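## Task

A microcentrifuge sits unfastened on a desk, and its rotor already carries four capped tubes: violet 1 mL, blue 1.5 mL, green 1.5 mL and yellow 1 mL. From the loose rack next to it, move the red-capped 1 mL tube and the orange-capped 1.5 mL tube into free rotor holes, each sunk until its cap rests on the rotor. The six tubes differ only in cap colour and liquid, and they must balance about the rotor axis: equal volumes facing each other, or three equal volumes spaced evenly. Turning the rotor is allowed. White-capped tubes must still be in the rack at the end. Then close the lid until it latches, which happens when its front edge is pushed down and the blue lamp next to the LID key lights. After that press the SPIN key (each key's label is printed above it); the display shows SPINNING while it runs, and a second SPIN press stops it. A lid still travelling fast about a finger's width above its latched rest spot lowers the score. Release everything at the end. Falling over or being left tilted fails the task.

## Robot and tools

Robot: TidyBot++, a wheeled base 0.54 m long, 0.50 m wide and 0.38 m tall, carrying one seven-joint arm with a two-finger gripper. The shoulder is 0.12 m ahead of the base centre, 0.68 m up. Arm segments: upper arm 0.42 m, forearm 0.31 m, hand 0.31 m. It starts folded, hand pointing down. Cameras: base_camera (fixed on the base) and wrist_camera (looks along the hand). Loose objects may occasionally get a small nudge.

Frames, all in metres. Base frame: origin on the floor below the base centre, x ahead, y to the left, z up. Odometry frame: where the base frame was at scene start; base_odometry reports x, y and heading (rad, left positive, -3.142 to 3.142) there, from wheel counts, so slip looks like travel and drift builds up.

move: one action per call; its parts start together.
- base: an object of offsets from where the base is now, measured along its current axes. translate_m (forward +, -2 to 2 m), strafe_m (left +, -2 to 2 m), rotate_rad (counter-clockwise from above +, -6.3 to 6.3 rad). A base move times out after 14 s.
- joints: an object of absolute targets by name. joint_1_rad, joint_3_rad, joint_5_rad, joint_7_rad are unlimited (shortest way round; send steps under half a turn). joint_2_rad -2.249 to 2.249, joint_4_rad -2.579 to 2.579, joint_6_rad -2.099 to 2.099, all in radians. gripper_pos 0 (open, about 85 mm gap) to 1 (closed); gap is roughly 85 x (1 - gripper_pos) mm. Note joint_1_rad positive turns the arm clockwise from above, opposite to heading.
- target: one list of seven numbers for the single arm, an absolute hand pose in the base frame: x, y, z in metres, then quaternion qw, qx, qy, qz, the same layout as the hand_pose line. The hand point is midway between finger pads; hand z runs out along the fingers, fingers close along hand y. With target, joints may contain only gripper_pos.
- speeds: caps for this action only: translate_m and strafe_m 0.05 to 0.5 m/s, rotate_rad 0.1 to 1.57 rad/s. When translating and strafing together, give the speed under one key.
- cameras: list from base_camera, wrist_camera, all; [] gives none. blocking: true (default) returns when everything rests; false returns in about 0.5 s while motion continues.
A call with no action just reports. Unknown keys make a call invalid; out-of-range values get it refused, and a refusal or an uncommanded stop cancels the remaining move, wait and finished_scene calls of that reply.

wait(seconds 0 to 10, cameras): lets time pass, returns early once moves rest. stop(cameras): brakes all running motions; braked parts say "stopped" and hold. zoom_image(camera, region [x0, y0, x1, y1] in pixels, at most 504 x 504): enlarges part of the latest image. read_manual(section "licences"): licence texts only. finished_scene(scene 1 or 2): ends the scene for good; the state must hold without the robot.

Result lines: move reports "done" or the worst status. base_status, joint_status, hand_status per motion: done, moving, off_target (rests away from target, may still push), contact_stop or time_out (uncommanded stop, old target dropped), not_followed (a check withheld the arm targets; see "joint command not followed" or "pose unreachable" and "cause:"). hand_status done means within 10 mm and 2 degrees; most hand moves end off_target within about 3 cm. To correct, add (wanted minus hand_pose) to your last target. hand_target is where joint targets would put the hand; to hold still, resend hand_target, not hand_pose. joint_positions, gripper_pos (off_target at a closing value means something is held), motor_effort (percent, peak in brackets), base_tilt (degrees, forward/right positive), on_its_own, pictures (image order), earlier move (for non-blocking moves), ARM HIT, torque_fault, MOTOR HOT, OVER-TEMPERATURE FAULT, limit_stop_at_motor_heat.

Behaviour to expect: the arm sags under a load and friction leaves joints slightly short; the camera images show the real hand. Do not command a loaded joint to its read angle. Poses low and close in front, pointing forward, are unreliable and may drive the arm into the base; nothing prevents arm-base contact. A downward-pointing hand reaches at most about 0.94 m high, only near the base. Out-of-reach poses wander up to 10 s and end time_out.

Avoid: dropping tubes, releasing moving items, slamming the lid, hard pushes or squeezing a tube that still rests on something, twisting or fast-swinging a load, driving or turning while the arm is caught above about 0.6 m, reaching far out from folded over nearby furniture, swinging a stretched arm sideways. Blocked joints and bases keep pushing until given new targets. Torque faults freeze the arm 10 s; long stretched holds heat motors.

Each tool is called after "Emit:" as a command line: name --argument value for each argument, lists and objects as JSON in quotes; but a table of rows of numbers goes row by row, as --pt "numbers of a row", without its own name.

## Session

Emit:
move

Scene clock: 0.00 s.
base_odometry: x=+0.000 y=+0.000 heading=+0.000
base_tilt: forward=+0.1 right=+0.0
base_status: not commanded
joint_positions: joint_1_rad=-0.028 joint_2_rad=-0.307 joint_3_rad=+3.139 joint_4_rad=-2.511 joint_5_rad=-0.028 joint_6_rad=-0.864 joint_7_rad=+1.534 gripper_pos=+0.000
joint_status: not commanded
motor_effort: joint_1_rad=+0 joint_2_rad=-4 joint_3_rad=+1 joint_4_rad=+12 joint_5_rad=-1 joint_6_rad=+0 joint_7_rad=+1
hand_pose: x=+0.2681 y=+0.0125 z=+0.5866 quat_wxyz=(-0.012, +0.999, -0.012, +0.037) (m; base frame)
hand_target: x=+0.2683 y=+0.0125 z=+0.5867 quat_wxyz=(-0.012, +0.999, -0.012, +0.037) (m; base frame)
hand_status: not commanded
pictures: base_camera, wrist_camera

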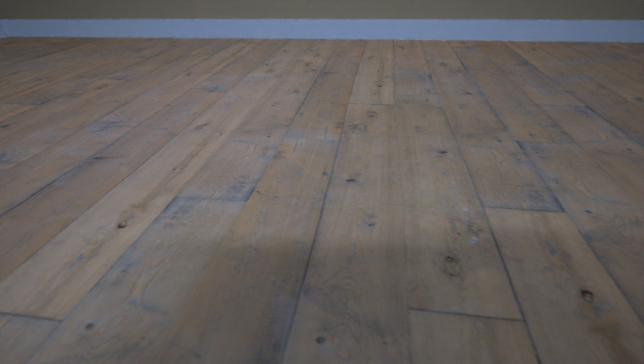

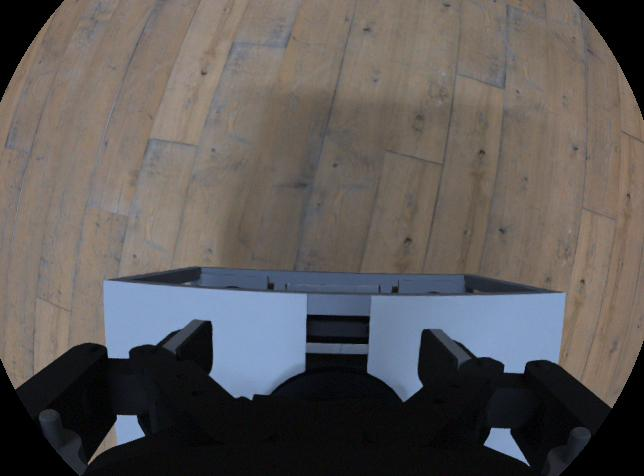

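Emit:
move --base '{"rotate_rad": 1.2}' --cameras '["base_camera"]'

Emit:
move --base '{"rotate_rad": 1.2}' --cameras '["base_camera"]'

Emit:
move --base '{"rotate_rad": 1.2}' --cameras '["base_camera"]'

Emit:
move --base '{"rotate_rad": 1.2}' --cameras '["base_camera"]'

Scene clock: 4.63 s.
move: done
base_odometry: x=+0.000 y=+0.000 heading=+1.199
base_tilt: forward=+0.1 right=+0.0
base_status: done
joint_positions: joint_1_rad=-0.028 joint_2_rad=-0.307 joint_3_rad=+3.139 joint_4_rad=-2.511 joint_5_rad=-0.028 joint_6_rad=-0.864 joint_7_rad=+1.534 gripper_pos=+0.000
joint_status: not commanded
motor_effort: joint_1_rad=+1(1) joint_2_rad=-4(4) joint_3_rad=+1(2) joint_4_rad=+13(14) joint_5_rad=-1(2) joint_6_rad=+0(1) joint_7_rad=+1(2)
hand_pose: x=+0.2681 y=+0.0125 z=+0.5866 quat_wxyz=(-0.012, +0.999, -0.012, +0.037) (m; base frame)
hand_target: x=+0.2683 y=+0.0125 z=+0.5867 quat_wxyz=(-0.012, +0.999, -0.012, +0.037) (m; base frame)
hand_status: not commanded
pictures: base_camera

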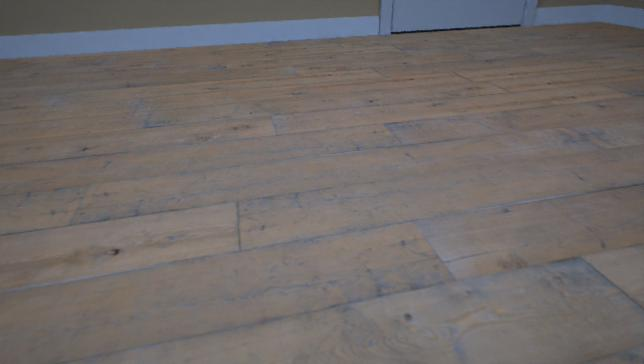

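Scene clock: 6.67 s.
move: done
base_odometry: x=+0.000 y=+0.000 heading=+2.398
base_tilt: forward=+0.1 right=+0.0
base_status: done
joint_positions: joint_1_rad=-0.028 joint_2_rad=-0.307 joint_3_rad=+3.139 joint_4_rad=-2.511 joint_5_rad=-0.028 joint_6_rad=-0.864 joint_7_rad=+1.534 gripper_pos=+0.000
joint_status: not commanded
motor_effort: joint_1_rad=+0(1) joint_2_rad=-4(4) joint_3_rad=+1(2) joint_4_rad=+13(14) joint_5_rad=-1(2) joint_6_rad=+1(1) joint_7_rad=+1(1)
hand_pose: x=+0.2681 y=+0.0125 z=+0.5866 quat_wxyz=(-0.012, +0.999, -0.012, +0.037) (m; base frame)
hand_target: x=+0.2683 y=+0.0125 z=+0.5867 quat_wxyz=(-0.012, +0.999, -0.012, +0.037) (m; base frame)
hand_status: not commanded
pictures: base_camera

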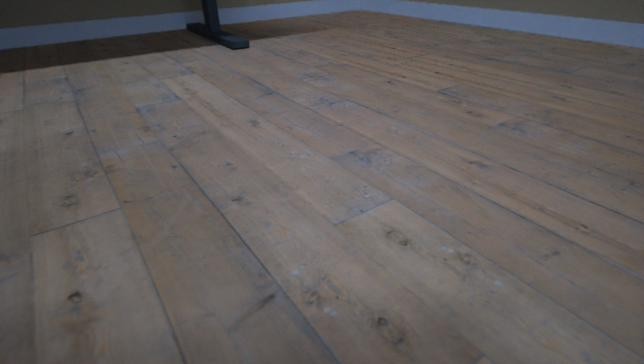

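Scene clock: 8.70 s.
move: done
base_odometry: x=+0.000 y=+0.000 heading=-2.687
base_tilt: forward=+0.1 right=+0.0
base_status: done
joint_positions: joint_1_rad=-0.028 joint_2_rad=-0.307 joint_3_rad=+3.139 joint_4_rad=-2.511 joint_5_rad=-0.028 joint_6_rad=-0.864 joint_7_rad=+1.534 gripper_pos=+0.000
joint_status: not commanded
motor_effort: joint_1_rad=+0(1) joint_2_rad=-4(4) joint_3_rad=+1(2) joint_4_rad=+13(14) joint_5_rad=-1(2) joint_6_rad=+0(1) joint_7_rad=+1(1)
hand_pose: x=+0.2681 y=+0.0125 z=+0.5866 quat_wxyz=(-0.012, +0.999, -0.012, +0.037) (m; base frame)
hand_target: x=+0.2683 y=+0.0125 z=+0.5867 quat_wxyz=(-0.012, +0.999, -0.012, +0.037) (m; base frame)
hand_status: not commanded
pictures: base_camera

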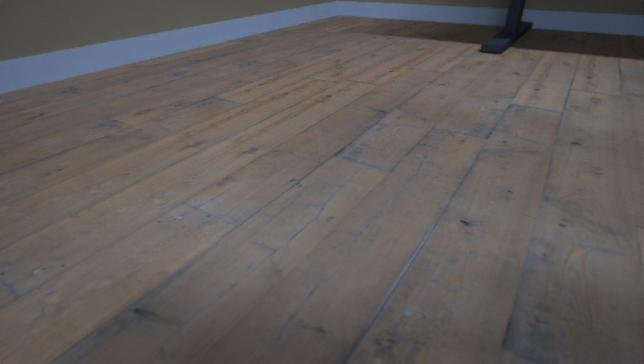

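Scene clock: 10.73 s.
move: done
base_odometry: x=+0.000 y=+0.000 heading=-1.488
base_tilt: forward=+0.1 right=+0.0
base_status: done
joint_positions: joint_1_rad=-0.028 joint_2_rad=-0.307 joint_3_rad=+3.139 joint_4_rad=-2.511 joint_5_rad=-0.028 joint_6_rad=-0.864 joint_7_rad=+1.534 gripper_pos=+0.000
joint_status: not commanded
motor_effort: joint_1_rad=+0(1) joint_2_rad=-4(5) joint_3_rad=+2(2) joint_4_rad=+13(14) joint_5_rad=-1(2) joint_6_rad=-1(2) joint_7_rad=+1(1)
hand_pose: x=+0.2681 y=+0.0125 z=+0.5866 quat_wxyz=(-0.012, +0.999, -0.012, +0.037) (m; base frame)
hand_target: x=+0.2683 y=+0.0125 z=+0.5867 quat_wxyz=(-0.012, +0.999, -0.012, +0.037) (m; base frame)
hand_status: not commanded
pictures: base_camera

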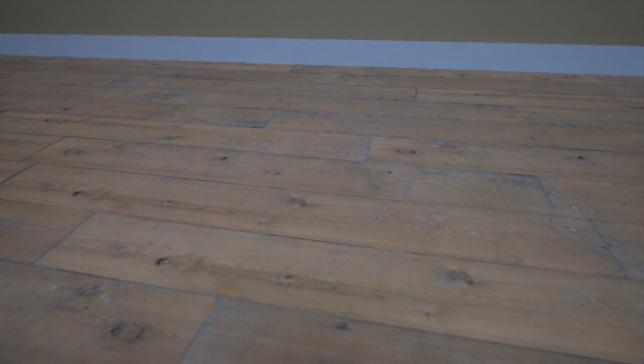

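Emit:
move --base '{"rotate_rad": -1.9}' --joints '{"joint_2_rad": -0.3, "joint_4_rad": -1.9, "joint_6_rad": -0.5, "joint_1_rad": 0, "joint_5_rad": 0, "joint_3_rad": 3.14, "joint_7_rad": 1.57}'

Scene clock: 18.23 s.
move: done
base_odometry: x=+0.000 y=+0.000 heading=+2.896
base_tilt: forward=+0.1 right=+0.0
base_status: done
joint_positions: joint_1_rad=-0.017 joint_2_rad=-0.307 joint_3_rad=+3.141 joint_4_rad=-1.908 joint_5_rad=-0.028 joint_6_rad=-0.539 joint_7_rad=+1.534 gripper_pos=+0.000
joint_status: all done
motor_effort: joint_1_rad=+0(2) joint_2_rad=-11(13) joint_3_rad=+1(4) joint_4_rad=+20(21) joint_5_rad=-1(2) joint_6_rad=+6(8) joint_7_rad=+1(2)
hand_pose: x=+0.5681 y=+0.0135 z=+0.9054 quat_wxyz=(-0.025, +0.877, -0.016, +0.479) (m; base frame)
hand_target: x=+0.5776 y=+0.0022 z=+0.9174 quat_wxyz=(+0.000, +0.867, +0.000, +0.498) (m; base frame)
hand_status: not commanded
pictures: base_camera, wrist_camera
camera_calibration:
wrist_camera: T_world_to_cam=[[0.0128723, -0.999156, -0.0390192, 0.0435607], [-0.571202, 0.024681, -0.820438, 1.11506], [0.820708, 0.0328488, -0.570402, 0.189151], [0, 0, 0, 1]] pos_world=[0.481126, 0.00978971, 1.02443]

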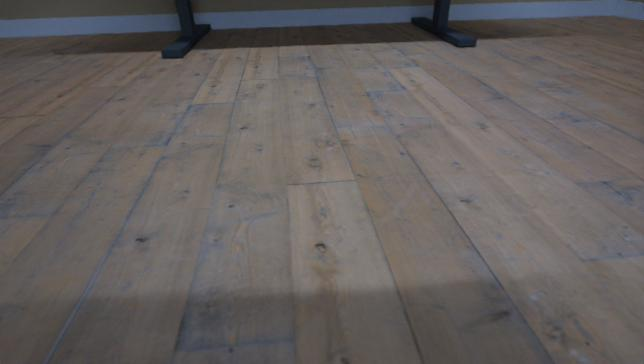

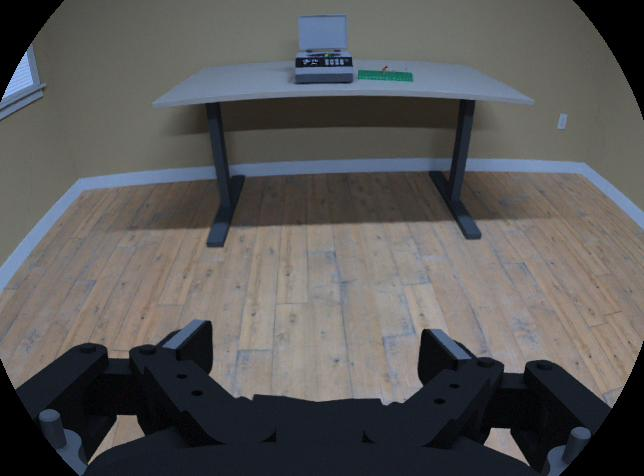

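Emit:
zoom_image --camera "wrist_camera" --region '[270, 0, 430, 110]'

Emit:
move --base '{"translate_m": 0.75}'

Scaled by 3.150.

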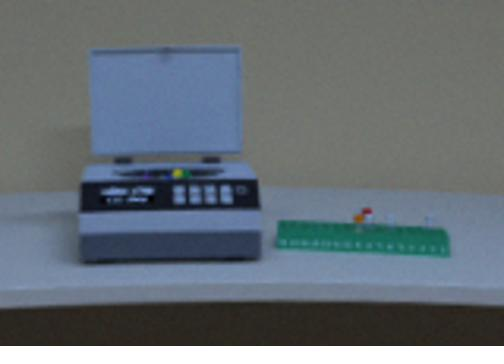

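Scene clock: 24.57 s.
move: done
base_odometry: x=-0.728 y=+0.182 heading=+2.896
base_tilt: forward=+0.1 right=+0.0
base_status: done
joint_positions: joint_1_rad=-0.017 joint_2_rad=-0.304 joint_3_rad=+3.141 joint_4_rad=-1.908 joint_5_rad=-0.028 joint_6_rad=-0.536 joint_7_rad=+1.534 gripper_pos=+0.000
joint_status: not commanded
motor_effort: joint_1_rad=+0(1) joint_2_rad=-11(13) joint_3_rad=+1(2) joint_4_rad=+20(21) joint_5_rad=-1(2) joint_6_rad=+6(7) joint_7_rad=+1(2)
hand_pose: x=+0.5692 y=+0.0135 z=+0.9052 quat_wxyz=(-0.025, +0.877, -0.016, +0.480) (m; base frame)
hand_target: x=+0.5776 y=+0.0022 z=+0.9174 quat_wxyz=(+0.000, +0.867, +0.000, +0.498) (m; base frame)
hand_status: not commanded
pictures: base_camera, wrist_camera
camera_calibration:
wrist_camera: T_world_to_cam=[[0.0128157, -0.999156, -0.039022, 0.0435665], [-0.570253, 0.0247535, -0.821096, 1.11565], [0.821369, 0.0327753, -0.569454, 0.186862], [0, 0, 0, 1]] pos_world=[0.48216, 0.00978909, 1.02416]

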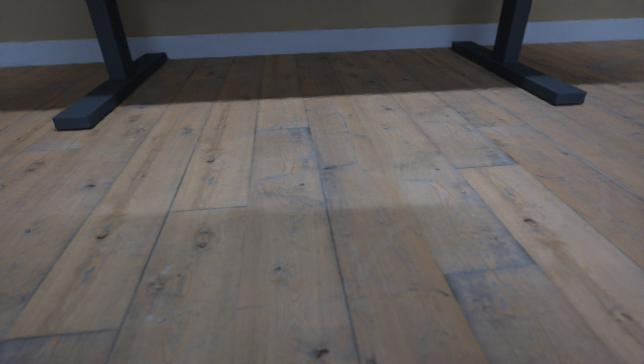

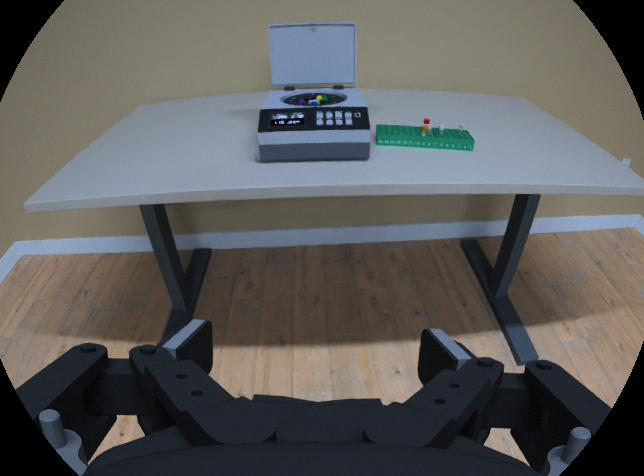

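Emit:
zoom_image --camera "wrist_camera" --region '[240, 20, 490, 170]'

Emit:
move --base '{"translate_m": 0.45}' --joints '{"joint_2_rad": -0.5, "joint_4_rad": -1.9, "joint_6_rad": -0.9}'

Emit:
zoom_image --camera "wrist_camera" --region '[200, 20, 500, 300]'

Scaled by 2.016.

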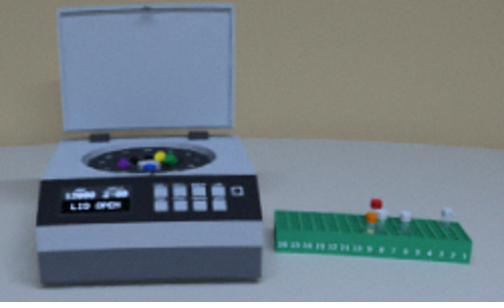

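Scene clock: 33.07 s.
move: done
base_odometry: x=-1.164 y=+0.292 heading=+2.895
base_tilt: forward=+0.1 right=+0.0
base_status: done
joint_positions: joint_1_rad=-0.017 joint_2_rad=-0.494 joint_3_rad=+3.141 joint_4_rad=-1.908 joint_5_rad=-0.028 joint_6_rad=-0.856 joint_7_rad=+1.534 gripper_pos=+0.000
joint_status: all done
motor_effort: joint_1_rad=+0(1) joint_2_rad=-4(12) joint_3_rad=+2(2) joint_4_rad=+19(21) joint_5_rad=-1(2) joint_6_rad=+7(8) joint_7_rad=+1(2)
hand_pose: x=+0.4680 y=+0.0140 z=+0.9011 quat_wxyz=(-0.025, +0.906, -0.013, +0.422) (m; base frame)
hand_target: x=+0.4592 y=+0.0020 z=+0.8971 quat_wxyz=(+0.000, +0.913, +0.000, +0.408) (m; base frame)
hand_status: not commanded
pictures: base_camera, wrist_camera
camera_calibration:
wrist_camera: T_world_to_cam=[[0.0166782, -0.999136, -0.0380677, 0.0424498], [-0.672145, 0.0169831, -0.740224, 1.02946], [0.740231, 0.0379326, -0.671281, 0.397298], [0, 0, 0, 1]] pos_world=[0.397148, 0.00985898, 1.03035]

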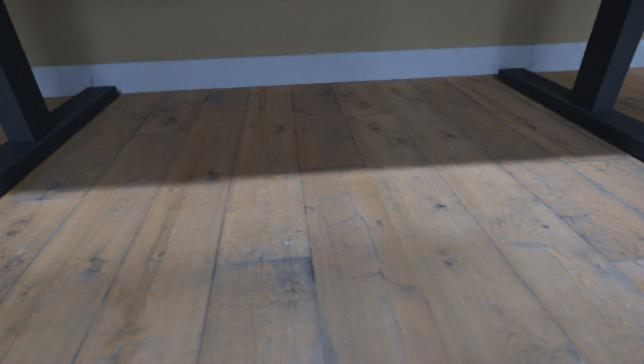

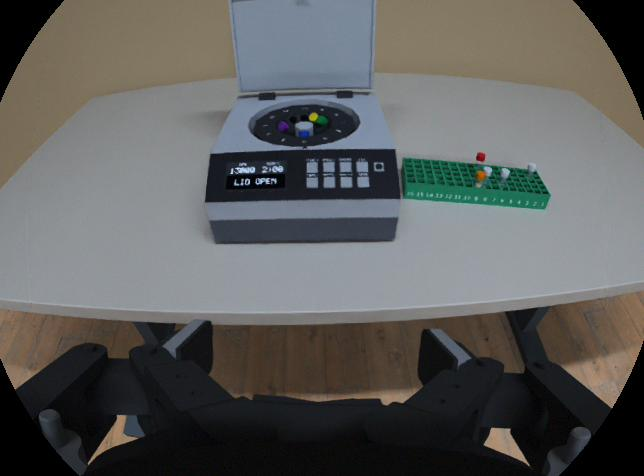

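Scaled by 1.680.

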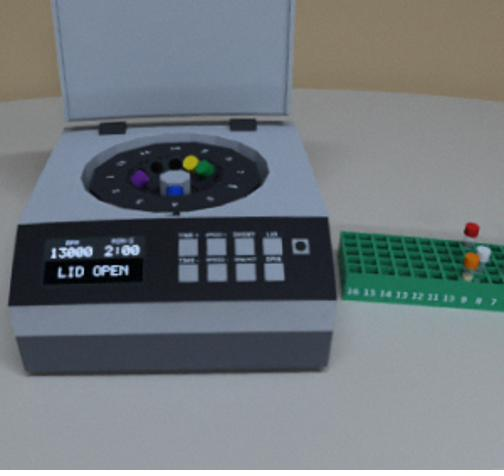

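Emit:
move --target '[0.42, 0.0, 0.93, 0, 1, 0, 0]' --base '{"translate_m": 0.3}' --speeds '{"translate_m": 0.2}'

Emit:
zoom_image --camera "wrist_camera" --region '[180, 20, 500, 340]'

Scene clock: 45.10 s.
move: off_target
base_odometry: x=-1.455 y=+0.365 heading=+2.893
base_tilt: forward=+0.1 right=+0.0
base_status: done
joint_positions: joint_1_rad=-0.017 joint_2_rad=+0.039 joint_3_rad=+3.156 joint_4_rad=-1.081 joint_5_rad=-0.028 joint_6_rad=-1.985 joint_7_rad=+1.534 gripper_pos=+0.000
joint_status: not commanded
motor_effort: joint_1_rad=+0(1) joint_2_rad=-18(21) joint_3_rad=+1(2) joint_4_rad=+14(21) joint_5_rad=-1(2) joint_6_rad=+0(7) joint_7_rad=+1(1)
hand_pose: x=+0.4298 y=+0.0103 z=+0.9284 quat_wxyz=(-0.013, +1.000, -0.011, +0.018) (m; base frame)
hand_target: x=+0.4200 y=+0.0000 z=+0.9300 quat_wxyz=(+0.000, +1.000, +0.000, +0.000) (m; base frame)
hand_status: off_target (0.014 m and 2.9 deg from the pose sent, 0.058 m and 50.0 deg at the start)
pictures: base_camera, wrist_camera
camera_calibration:
wrist_camera: T_world_to_cam=[[0.00384455, -0.999594, -0.0282419, 0.0368885], [-0.999993, -0.00385496, 0.000314319, 0.477638], [-0.000423063, 0.0282405, -0.999601, 1.06733], [0, 0, 0, 1]] pos_world=[0.477944, 0.00857298, 1.06779]

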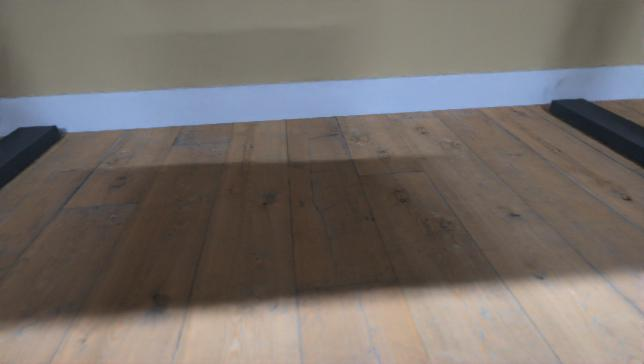

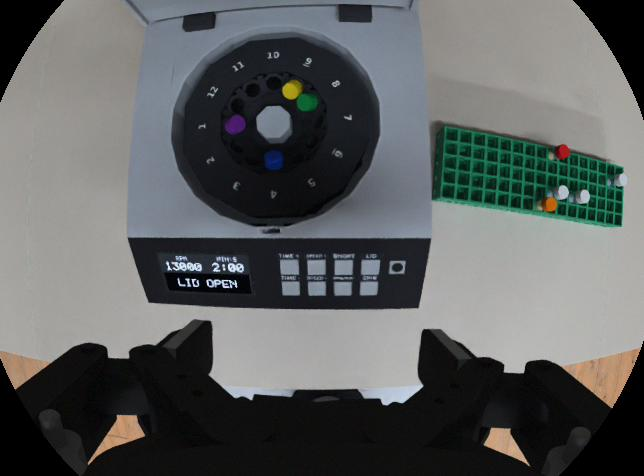

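Scaled by 1.575.

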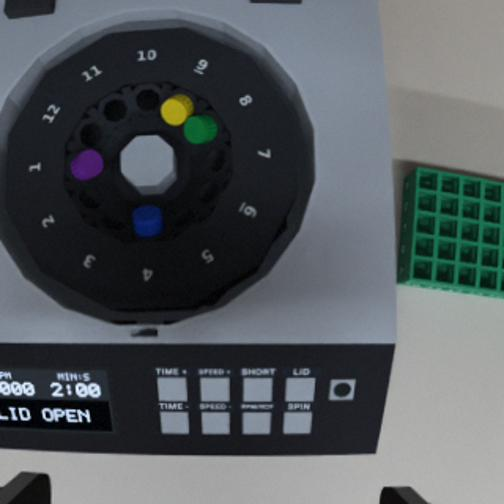

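Emit:
zoom_image --camera "wrist_camera" --region '[200, 50, 350, 200]'

Emit:
zoom_image --camera "wrist_camera" --region '[430, 110, 640, 240]'

Scaled by 3.360.

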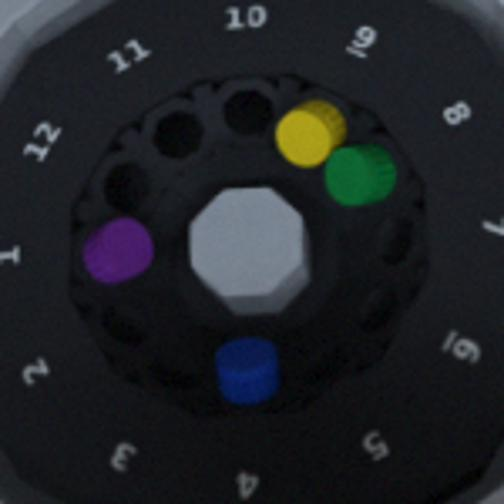

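Scaled by 2.400.

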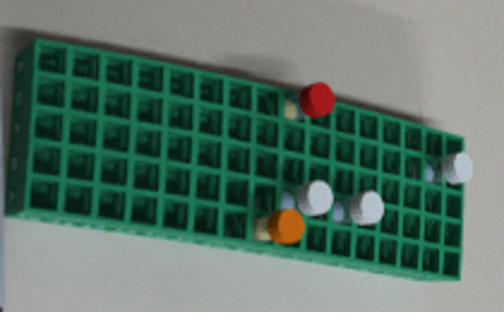

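Emit:
move --target '[0.49, 0.035, 0.87, 0, 1, 0, 0]'

Emit:
zoom_image --camera "wrist_camera" --region '[200, 110, 440, 350]'

Emit:
move --target '[0.46, 0.035, 0.88, 0, 0.9239, 0, 0.3827]'

Emit:
zoom_image --camera "wrist_camera" --region '[200, 150, 440, 390]'

Scene clock: 66.83 s.
move: off_target
base_odometry: x=-1.455 y=+0.365 heading=+2.893
base_tilt: forward=+0.1 right=+0.0
base_status: not commanded
joint_positions: joint_1_rad=-0.068 joint_2_rad=+0.162 joint_3_rad=+3.152 joint_4_rad=-1.126 joint_5_rad=-0.028 joint_6_rad=-1.877 joint_7_rad=+1.529 gripper_pos=+0.000
joint_status: not commanded
motor_effort: joint_1_rad=+0(1) joint_2_rad=-23(27) joint_3_rad=+0(1) joint_4_rad=+16(16) joint_5_rad=-1(2) joint_6_rad=+0(1) joint_7_rad=+1(2)
hand_pose: x=+0.4804 y=+0.0309 z=+0.8737 quat_wxyz=(-0.012, +1.000, +0.012, -0.012) (m; base frame)
hand_target: x=+0.4900 y=+0.0350 z=+0.8700 quat_wxyz=(+0.000, +1.000, +0.000, +0.000) (m; base frame)
hand_status: off_target (0.011 m and 2.4 deg from the pose sent, 0.087 m and 2.9 deg at the start)
pictures: base_camera, wrist_camera
camera_calibration:
wrist_camera: T_world_to_cam=[[0.0493351, -0.998391, -0.0279507, 0.0335771], [-0.996813, -0.0509749, 0.0613585, 0.474918], [-0.0626846, 0.0248345, -0.997724, 1.04041], [0, 0, 0, 1]] pos_world=[0.536965, 0.0318939, 1.00984]

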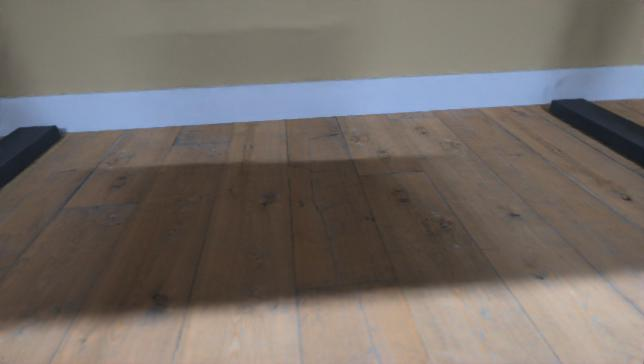

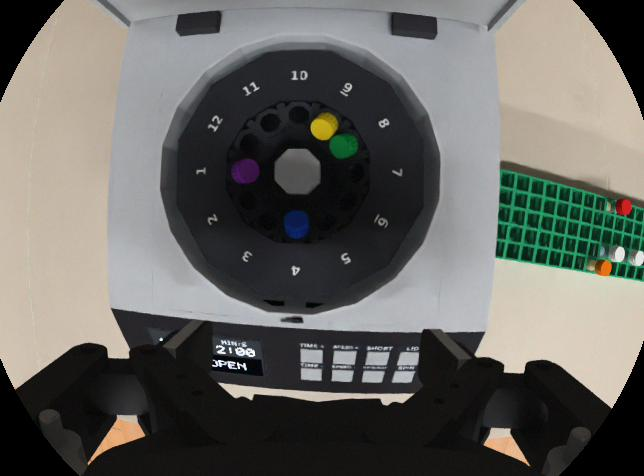

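Scaled by 2.100.

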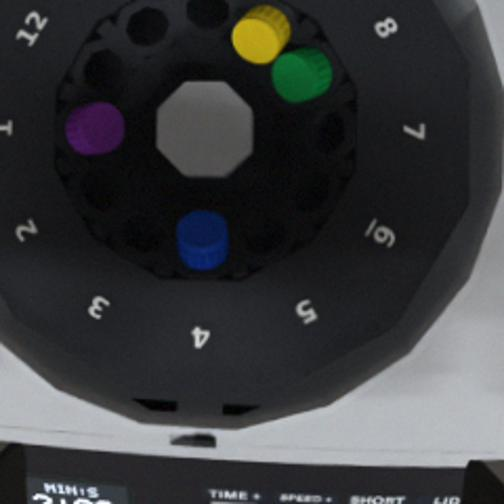

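Scene clock: 69.23 s.
move: off_target
base_odometry: x=-1.455 y=+0.365 heading=+2.893
base_tilt: forward=+0.1 right=+0.0
base_status: not commanded
joint_positions: joint_1_rad=+0.007 joint_2_rad=-0.453 joint_3_rad=+3.030 joint_4_rad=-1.882 joint_5_rad=-0.026 joint_6_rad=-0.966 joint_7_rad=+1.529 gripper_pos=+0.000
joint_status: not commanded
motor_effort: joint_1_rad=+0(1) joint_2_rad=-5(24) joint_3_rad=+1(3) joint_4_rad=+19(20) joint_5_rad=+0(2) joint_6_rad=+6(6) joint_7_rad=+1(2)
hand_pose: x=+0.4536 y=+0.0486 z=+0.8738 quat_wxyz=(-0.014, +0.931, +0.030, +0.363) (m; base frame)
hand_target: x=+0.4600 y=+0.0350 z=+0.8800 quat_wxyz=(+0.000, +0.924, +0.000, +0.383) (m; base frame)
hand_status: off_target (0.016 m and 4.5 deg from the pose sent, 0.022 m and 46.5 deg at the start)
pictures: base_camera, wrist_camera
camera_calibration:
wrist_camera: T_world_to_cam=[[0.08658, -0.996196, 0.00990879, 0.00249534], [-0.757745, -0.0723068, -0.648533, 0.961975], [0.646782, 0.0486416, -0.761122, 0.508735], [0, 0, 0, 1]] pos_world=[0.399675, 0.0472975, 1.01106]

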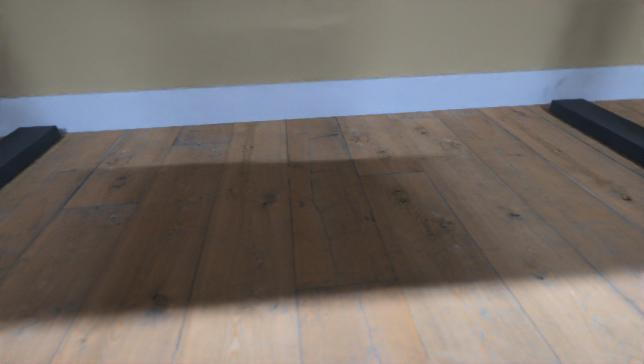

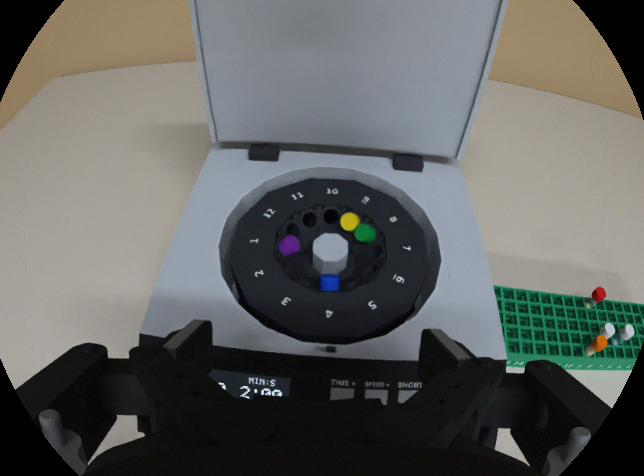

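Scaled by 2.100.

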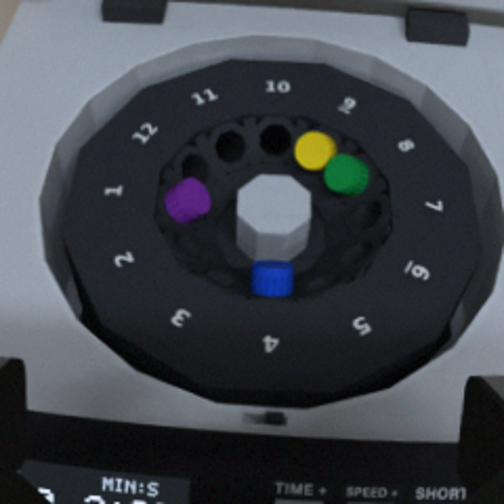

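Emit:
move --target '[0.44, -0.25, 0.90, 0, 1, 0, 0]' --cameras '["wrist_camera"]'

Emit:
zoom_image --camera "wrist_camera" --region '[180, 100, 480, 330]'

Emit:
move --target '[0.48, -0.25, 0.86, 0, 1, 0, 0]' --cameras '["wrist_camera"]'

Emit:
zoom_image --camera "wrist_camera" --region '[200, 100, 480, 330]'

Scene clock: 100.63 s.
move: off_target
base_odometry: x=-1.455 y=+0.365 heading=+2.893
base_tilt: forward=+0.1 right=+0.0
base_status: not commanded
joint_positions: joint_1_rad=+0.535 joint_2_rad=+0.262 joint_3_rad=+3.305 joint_4_rad=-0.892 joint_5_rad=-0.025 joint_6_rad=-1.940 joint_7_rad=+2.205 gripper_pos=+0.000
joint_status: not commanded
motor_effort: joint_1_rad=+1(1) joint_2_rad=-26(27) joint_3_rad=+1(3) joint_4_rad=+15(20) joint_5_rad=-1(2) joint_6_rad=+0(7) joint_7_rad=+1(2)
hand_pose: x=+0.4481 y=-0.2494 z=+0.9051 quat_wxyz=(+0.023, +0.999, -0.024, +0.014) (m; base frame)
hand_target: x=+0.4400 y=-0.2500 z=+0.9000 quat_wxyz=(+0.000, +1.000, +0.000, +0.000) (m; base frame)
hand_status: off_target (0.010 m and 4.1 deg from the pose sent, 0.300 m and 42.7 deg at the start)
pictures: wrist_camera
camera_calibration:
wrist_camera: T_world_to_cam=[[-0.0220301, -0.99881, 0.0435153, -0.276574], [-0.99971, 0.02243, 0.00872446, 0.493708], [-0.00969013, -0.0433105, -0.999015, 1.0371], [0, 0, 0, 1]] pos_world=[0.497521, -0.242401, 1.0438]

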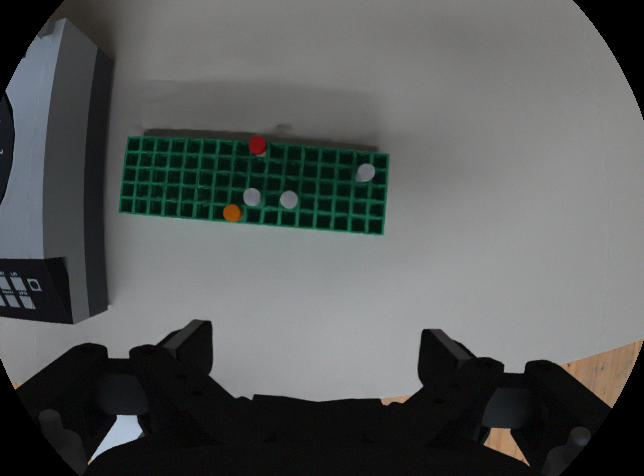

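Scaled by 1.680.

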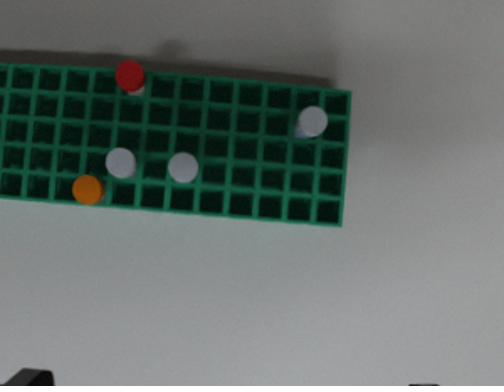

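Scene clock: 101.53 s.
move: off_target
base_odometry: x=-1.455 y=+0.365 heading=+2.893
base_tilt: forward=+0.1 right=+0.0
base_status: not commanded
joint_positions: joint_1_rad=+0.534 joint_2_rad=+0.322 joint_3_rad=+3.298 joint_4_rad=-0.934 joint_5_rad=-0.025 joint_6_rad=-1.890 joint_7_rad=+2.206 gripper_pos=+0.000
joint_status: not commanded
motor_effort: joint_1_rad=+0(1) joint_2_rad=-28(31) joint_3_rad=+1(2) joint_4_rad=+15(16) joint_5_rad=+0(1) joint_6_rad=+0(2) joint_7_rad=+1(1)
hand_pose: x=+0.4653 y=-0.2583 z=+0.8674 quat_wxyz=(+0.010, +1.000, -0.020, -0.008) (m; base frame)
hand_target: x=+0.4800 y=-0.2500 z=+0.8600 quat_wxyz=(+0.000, +1.000, +0.000, +0.000) (m; base frame)
hand_status: off_target (0.018 m and 2.7 deg from the pose sent, 0.055 m and 4.1 deg at the start)
pictures: wrist_camera
camera_calibration:
wrist_camera: T_world_to_cam=[[-0.0142622, -0.999765, 0.0163495, -0.263777], [-0.998441, 0.015122, 0.0537362, 0.469959], [-0.0539708, -0.0155577, -0.998421, 1.02652], [0, 0, 0, 1]] pos_world=[0.520867, -0.254852, 1.00396]

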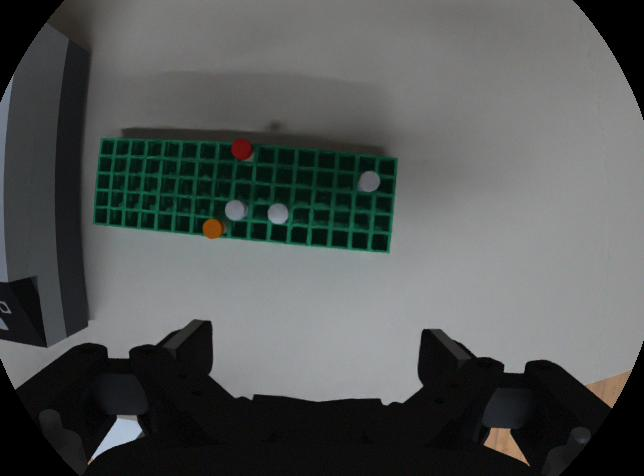

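Scaled by 1.800.

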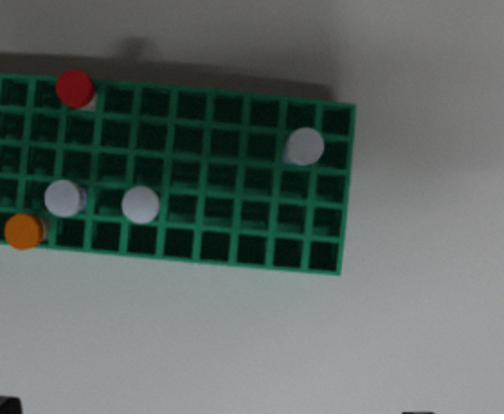

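Emit:
move --target '[0.511, -0.19, 0.83, 0, 0.9026, -0.4305, 0]' --joints '{"gripper_pos": 0.55}' --cameras '["wrist_camera"]'

Scene clock: 126.80 s.
move: off_target
base_odometry: x=-1.455 y=+0.365 heading=+2.893
base_tilt: forward=+0.2 right=+0.0
base_status: not commanded
joint_positions: joint_1_rad=+0.310 joint_2_rad=+0.311 joint_3_rad=+3.388 joint_4_rad=-1.073 joint_5_rad=-0.035 joint_6_rad=-1.802 joint_7_rad=+1.279 gripper_pos=+0.550
joint_status: all done
motor_effort: joint_1_rad=+0(1) joint_2_rad=-28(29) joint_3_rad=+1(2) joint_4_rad=+15(16) joint_5_rad=-1(1) joint_6_rad=+0(2) joint_7_rad=+1(2)
hand_pose: x=+0.4947 y=-0.1999 z=+0.8316 quat_wxyz=(+0.018, +0.915, -0.403, -0.020) (m; base frame)
hand_target: x=+0.5110 y=-0.1900 z=+0.8300 quat_wxyz=(+0.000, +0.903, -0.430, +0.000) (m; base frame)
hand_status: off_target (0.019 m and 4.6 deg from the pose sent, 0.090 m and 48.7 deg at the start)
pictures: wrist_camera
camera_calibration:
wrist_camera: T_world_to_cam=[[-0.719407, -0.693135, 0.0449049, 0.181991], [-0.690495, 0.72068, 0.0619437, 0.48222], [-0.0752975, 0.0135562, -0.997069, 1.00849], [0, 0, 0, 1]] pos_world=[0.539833, -0.235054, 0.967493]

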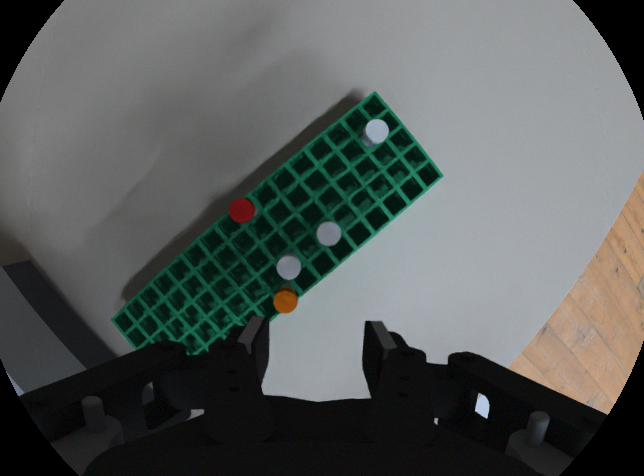

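Emit:
move --target '[0.527, -0.18, 0.812, -0.018, 0.889, -0.4575, 0.020]' --cameras '["wrist_camera"]'

Emit:
zoom_image --camera "wrist_camera" --region '[210, 240, 430, 400]'

Scene clock: 132.40 s.
move: off_target
base_odometry: x=-1.455 y=+0.365 heading=+2.893
base_tilt: forward=+0.2 right=+0.0
base_status: not commanded
joint_positions: joint_1_rad=+0.293 joint_2_rad=+0.294 joint_3_rad=+3.388 joint_4_rad=-1.155 joint_5_rad=-0.066 joint_6_rad=-1.699 joint_7_rad=+1.200 gripper_pos=+0.550
joint_status: not commanded
motor_effort: joint_1_rad=+0(1) joint_2_rad=-27(29) joint_3_rad=+2(2) joint_4_rad=+16(17) joint_5_rad=-1(1) joint_6_rad=-1(2) joint_7_rad=+1(2)
hand_pose: x=+0.5091 y=-0.1916 z=+0.8129 quat_wxyz=(+0.003, +0.902, -0.431, +0.001) (m; base frame)
hand_target: x=+0.5270 y=-0.1800 z=+0.8120 quat_wxyz=(-0.018, +0.889, -0.457, +0.020) (m; base frame)
hand_status: off_target (0.021 m and 4.7 deg from the pose sent, 0.043 m and 9.3 deg at the start)
pictures: wrist_camera
camera_calibration:
wrist_camera: T_world_to_cam=[[-0.761618, -0.648025, 0.00107639, 0.26474], [-0.647615, 0.761194, 0.0343287, 0.495751], [-0.0230652, 0.0254483, -0.99941, 0.968459], [0, 0, 0, 1]] pos_world=[0.545024, -0.23045, 0.950584]

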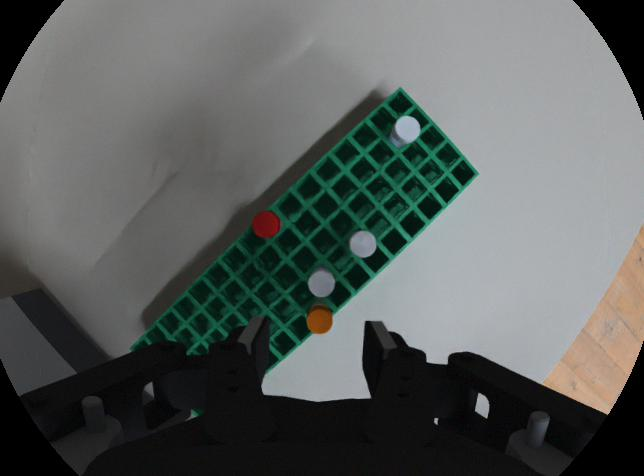

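Scaled by 2.291.

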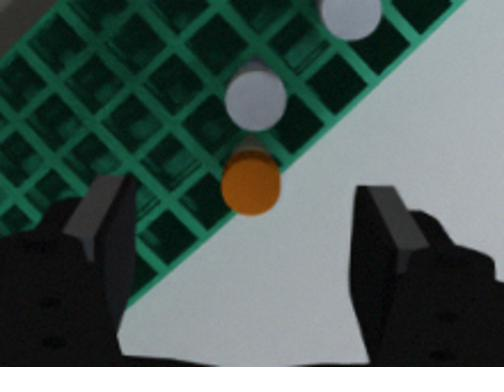

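Emit:
move --target '[0.528, -0.18, 0.774, -0.018, 0.889, -0.4575, 0.020]' --cameras '["wrist_camera"]'

Emit:
zoom_image --camera "wrist_camera" --region '[210, 240, 430, 400]'

Scene clock: 138.13 s.
move: off_target
base_odometry: x=-1.455 y=+0.365 heading=+2.893
base_tilt: forward=+0.2 right=+0.0
base_status: not commanded
joint_positions: joint_1_rad=+0.284 joint_2_rad=+0.289 joint_3_rad=+3.389 joint_4_rad=-1.282 joint_5_rad=-0.067 joint_6_rad=-1.578 joint_7_rad=+1.199 gripper_pos=+0.550
joint_status: not commanded
motor_effort: joint_1_rad=+0(1) joint_2_rad=-28(29) joint_3_rad=+1(2) joint_4_rad=+16(17) joint_5_rad=-1(1) joint_6_rad=-1(2) joint_7_rad=+1(1)
hand_pose: x=+0.5096 y=-0.1912 z=+0.7755 quat_wxyz=(+0.002, +0.902, -0.432, +0.000) (m; base frame)
hand_target: x=+0.5280 y=-0.1800 z=+0.7740 quat_wxyz=(-0.018, +0.889, -0.457, +0.020) (m; base frame)
hand_status: off_target (0.022 m and 4.6 deg from the pose sent, 0.045 m and 4.7 deg at the start)
pictures: wrist_camera
camera_calibration:
wrist_camera: T_world_to_cam=[[-0.762824, -0.646606, -0.000468584, 0.267453], [-0.646211, 0.762332, 0.0355166, 0.49558], [-0.0226081, 0.0273957, -0.999369, 0.931166], [0, 0, 0, 1]] pos_world=[0.545321, -0.23037, 0.913103]

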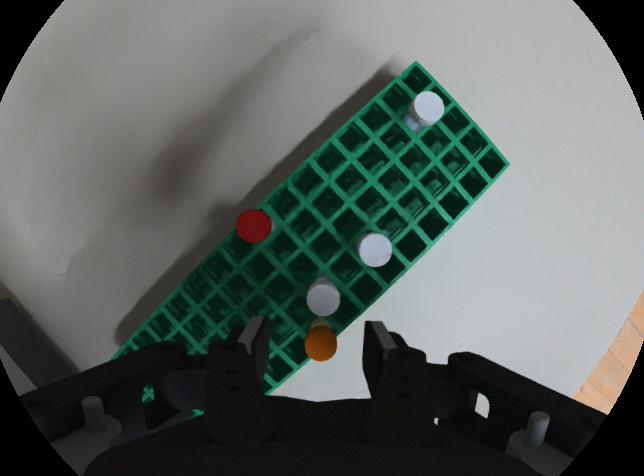

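Scaled by 2.291.

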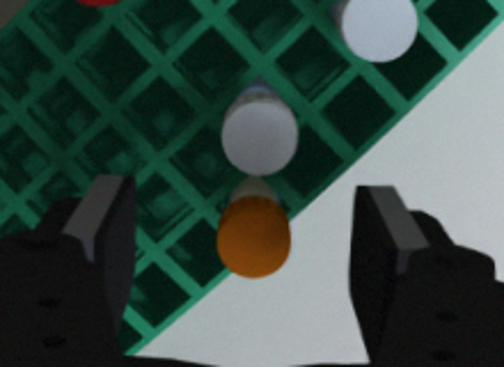

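Emit:
move --joints '{"gripper_pos": 0.88}' --cameras '["wrist_camera"]'

Emit:
zoom_image --camera "wrist_camera" --region '[210, 240, 430, 400]'

Scene clock: 141.73 s.
move: done
base_odometry: x=-1.455 y=+0.365 heading=+2.893
base_tilt: forward=+0.1 right=+0.0
base_status: not commanded
joint_positions: joint_1_rad=+0.284 joint_2_rad=+0.288 joint_3_rad=+3.389 joint_4_rad=-1.282 joint_5_rad=-0.067 joint_6_rad=-1.575 joint_7_rad=+1.199 gripper_pos=+0.876
joint_status: all done
motor_effort: joint_1_rad=+1(1) joint_2_rad=-28(28) joint_3_rad=+2(2) joint_4_rad=+15(16) joint_5_rad=-1(1) joint_6_rad=-1(2) joint_7_rad=+1(1)
hand_pose: x=+0.5105 y=-0.1916 z=+0.7757 quat_wxyz=(+0.002, +0.902, -0.432, +0.002) (m; base frame)
hand_target: x=+0.5280 y=-0.1800 z=+0.7740 quat_wxyz=(-0.018, +0.889, -0.457, +0.020) (m; base frame)
hand_status: not commanded
pictures: wrist_camera
camera_calibration:
wrist_camera: T_world_to_cam=[[-0.762824, -0.646604, -0.00196073, 0.26901], [-0.646319, 0.76239, 0.0321481, 0.499162], [-0.0192922, 0.0257906, -0.999481, 0.929456], [0, 0, 0, 1]] pos_world=[0.545756, -0.230584, 0.913454]

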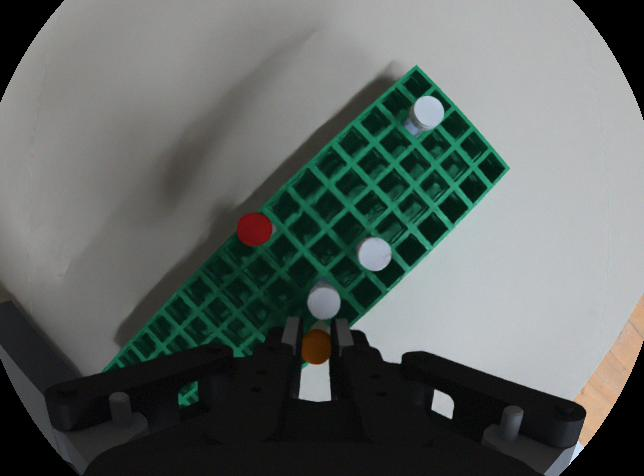

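Scaled by 2.291.

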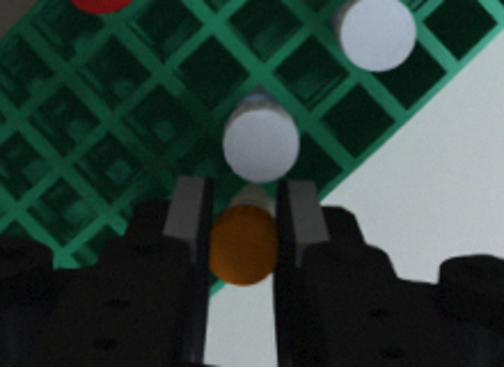

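Emit:
move --joints '{"gripper_pos": 0.93}' --cameras '[]'

Emit:
move --target '[0.528, -0.18, 0.79, -0.018, 0.889, -0.4575, 0.020]' --cameras '["wrist_camera"]'

Emit:
zoom_image --camera "wrist_camera" --region '[210, 240, 430, 400]'

Scene clock: 144.57 s.
move: done
base_odometry: x=-1.455 y=+0.365 heading=+2.893
base_tilt: forward=+0.2 right=+0.0
base_status: not commanded
joint_positions: joint_1_rad=+0.284 joint_2_rad=+0.288 joint_3_rad=+3.390 joint_4_rad=-1.282 joint_5_rad=-0.067 joint_6_rad=-1.575 joint_7_rad=+1.199 gripper_pos=+0.911
joint_status: all done
motor_effort: joint_1_rad=+0(1) joint_2_rad=-28(28) joint_3_rad=+1(2) joint_4_rad=+16(16) joint_5_rad=-1(1) joint_6_rad=+0(1) joint_7_rad=+1(1)
hand_pose: x=+0.5104 y=-0.1917 z=+0.7759 quat_wxyz=(+0.002, +0.902, -0.432, +0.003) (m; base frame)
hand_target: x=+0.5280 y=-0.1800 z=+0.7740 quat_wxyz=(-0.018, +0.889, -0.457, +0.020) (m; base frame)
hand_status: not commanded
pictures: none
No camera images: "cameras" was empty.

Scene clock: 145.30 s.
move: off_target
base_odometry: x=-1.455 y=+0.365 heading=+2.893
base_tilt: forward=+0.1 right=+0.0
base_status: not commanded
joint_positions: joint_1_rad=+0.284 joint_2_rad=+0.286 joint_3_rad=+3.390 joint_4_rad=-1.246 joint_5_rad=-0.067 joint_6_rad=-1.579 joint_7_rad=+1.199 gripper_pos=+0.911
joint_status: not commanded
motor_effort: joint_1_rad=+0(1) joint_2_rad=-28(29) joint_3_rad=+1(2) joint_4_rad=+16(17) joint_5_rad=-1(1) joint_6_rad=+0(1) joint_7_rad=+1(2)
hand_pose: x=+0.5191 y=-0.1958 z=+0.7882 quat_wxyz=(+0.003, +0.902, -0.431, +0.019) (m; base frame)
hand_target: x=+0.5280 y=-0.1800 z=+0.7900 quat_wxyz=(-0.018, +0.889, -0.457, +0.020) (m; base frame)
hand_status: off_target (0.018 m and 4.1 deg from the pose sent, 0.025 m and 4.4 deg at the start)
pictures: wrist_camera
camera_calibration:
wrist_camera: T_world_to_cam=[[-0.76119, -0.648378, -0.0139994, 0.281187], [-0.648441, 0.761265, 0.0000386653, 0.53368], [0.0106322, 0.00910722, -0.999902, 0.923722], [0, 0, 0, 1]] pos_world=[0.550276, -0.232369, 0.927547]

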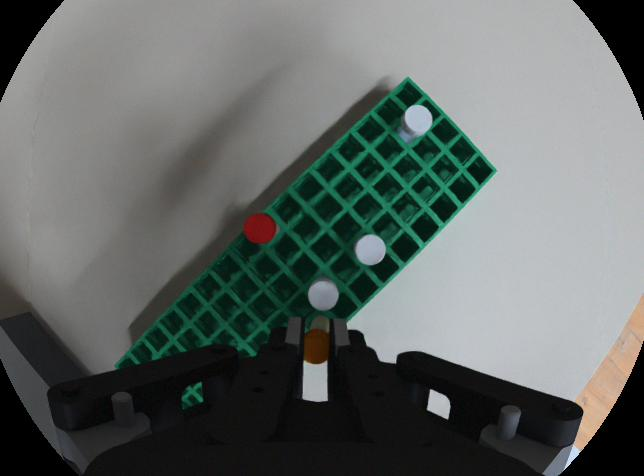

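Scaled by 2.291.

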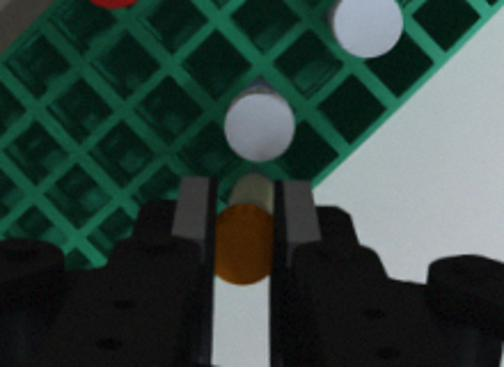

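Emit:
move --target '[0.526, -0.182, 0.84, -0.018, 0.889, -0.4575, 0.020]' --joints '{"gripper_pos": 0.96}' --cameras '["wrist_camera"]'

Emit:
zoom_image --camera "wrist_camera" --region '[210, 240, 430, 400]'

Scene clock: 148.53 s.
move: off_target
base_odometry: x=-1.455 y=+0.365 heading=+2.893
base_tilt: forward=+0.2 right=+0.0
base_status: not commanded
joint_positions: joint_1_rad=+0.284 joint_2_rad=+0.286 joint_3_rad=+3.390 joint_4_rad=-1.069 joint_5_rad=-0.070 joint_6_rad=-1.707 joint_7_rad=+1.199 gripper_pos=+0.920
joint_status: gripper_pos off_target (ended at +0.920, target +0.960)
motor_effort: joint_1_rad=+0(1) joint_2_rad=-27(29) joint_3_rad=+1(2) joint_4_rad=+16(17) joint_5_rad=-1(1) joint_6_rad=+0(1) joint_7_rad=+1(1)
hand_pose: x=+0.5279 y=-0.1954 z=+0.8440 quat_wxyz=(+0.003, +0.904, -0.425, +0.043) (m; base frame)
hand_target: x=+0.5260 y=-0.1820 z=+0.8400 quat_wxyz=(-0.018, +0.889, -0.457, +0.020) (m; base frame)
hand_status: off_target (0.014 m and 5.5 deg from the pose sent, 0.054 m and 4.1 deg at the start)
pictures: wrist_camera
camera_calibration:
wrist_camera: T_world_to_cam=[[-0.752001, -0.658389, -0.0319085, 0.297248], [-0.656996, 0.752573, -0.0446163, 0.579603], [0.0533883, -0.0125878, -0.998494, 0.951476], [0, 0, 0, 1]] pos_world=[0.553531, -0.228512, 0.985388]

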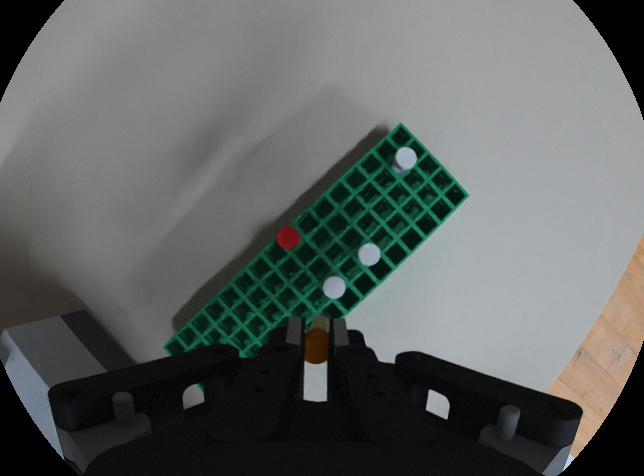

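Scaled by 2.291.

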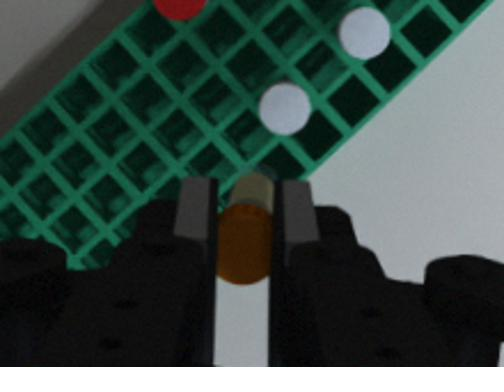

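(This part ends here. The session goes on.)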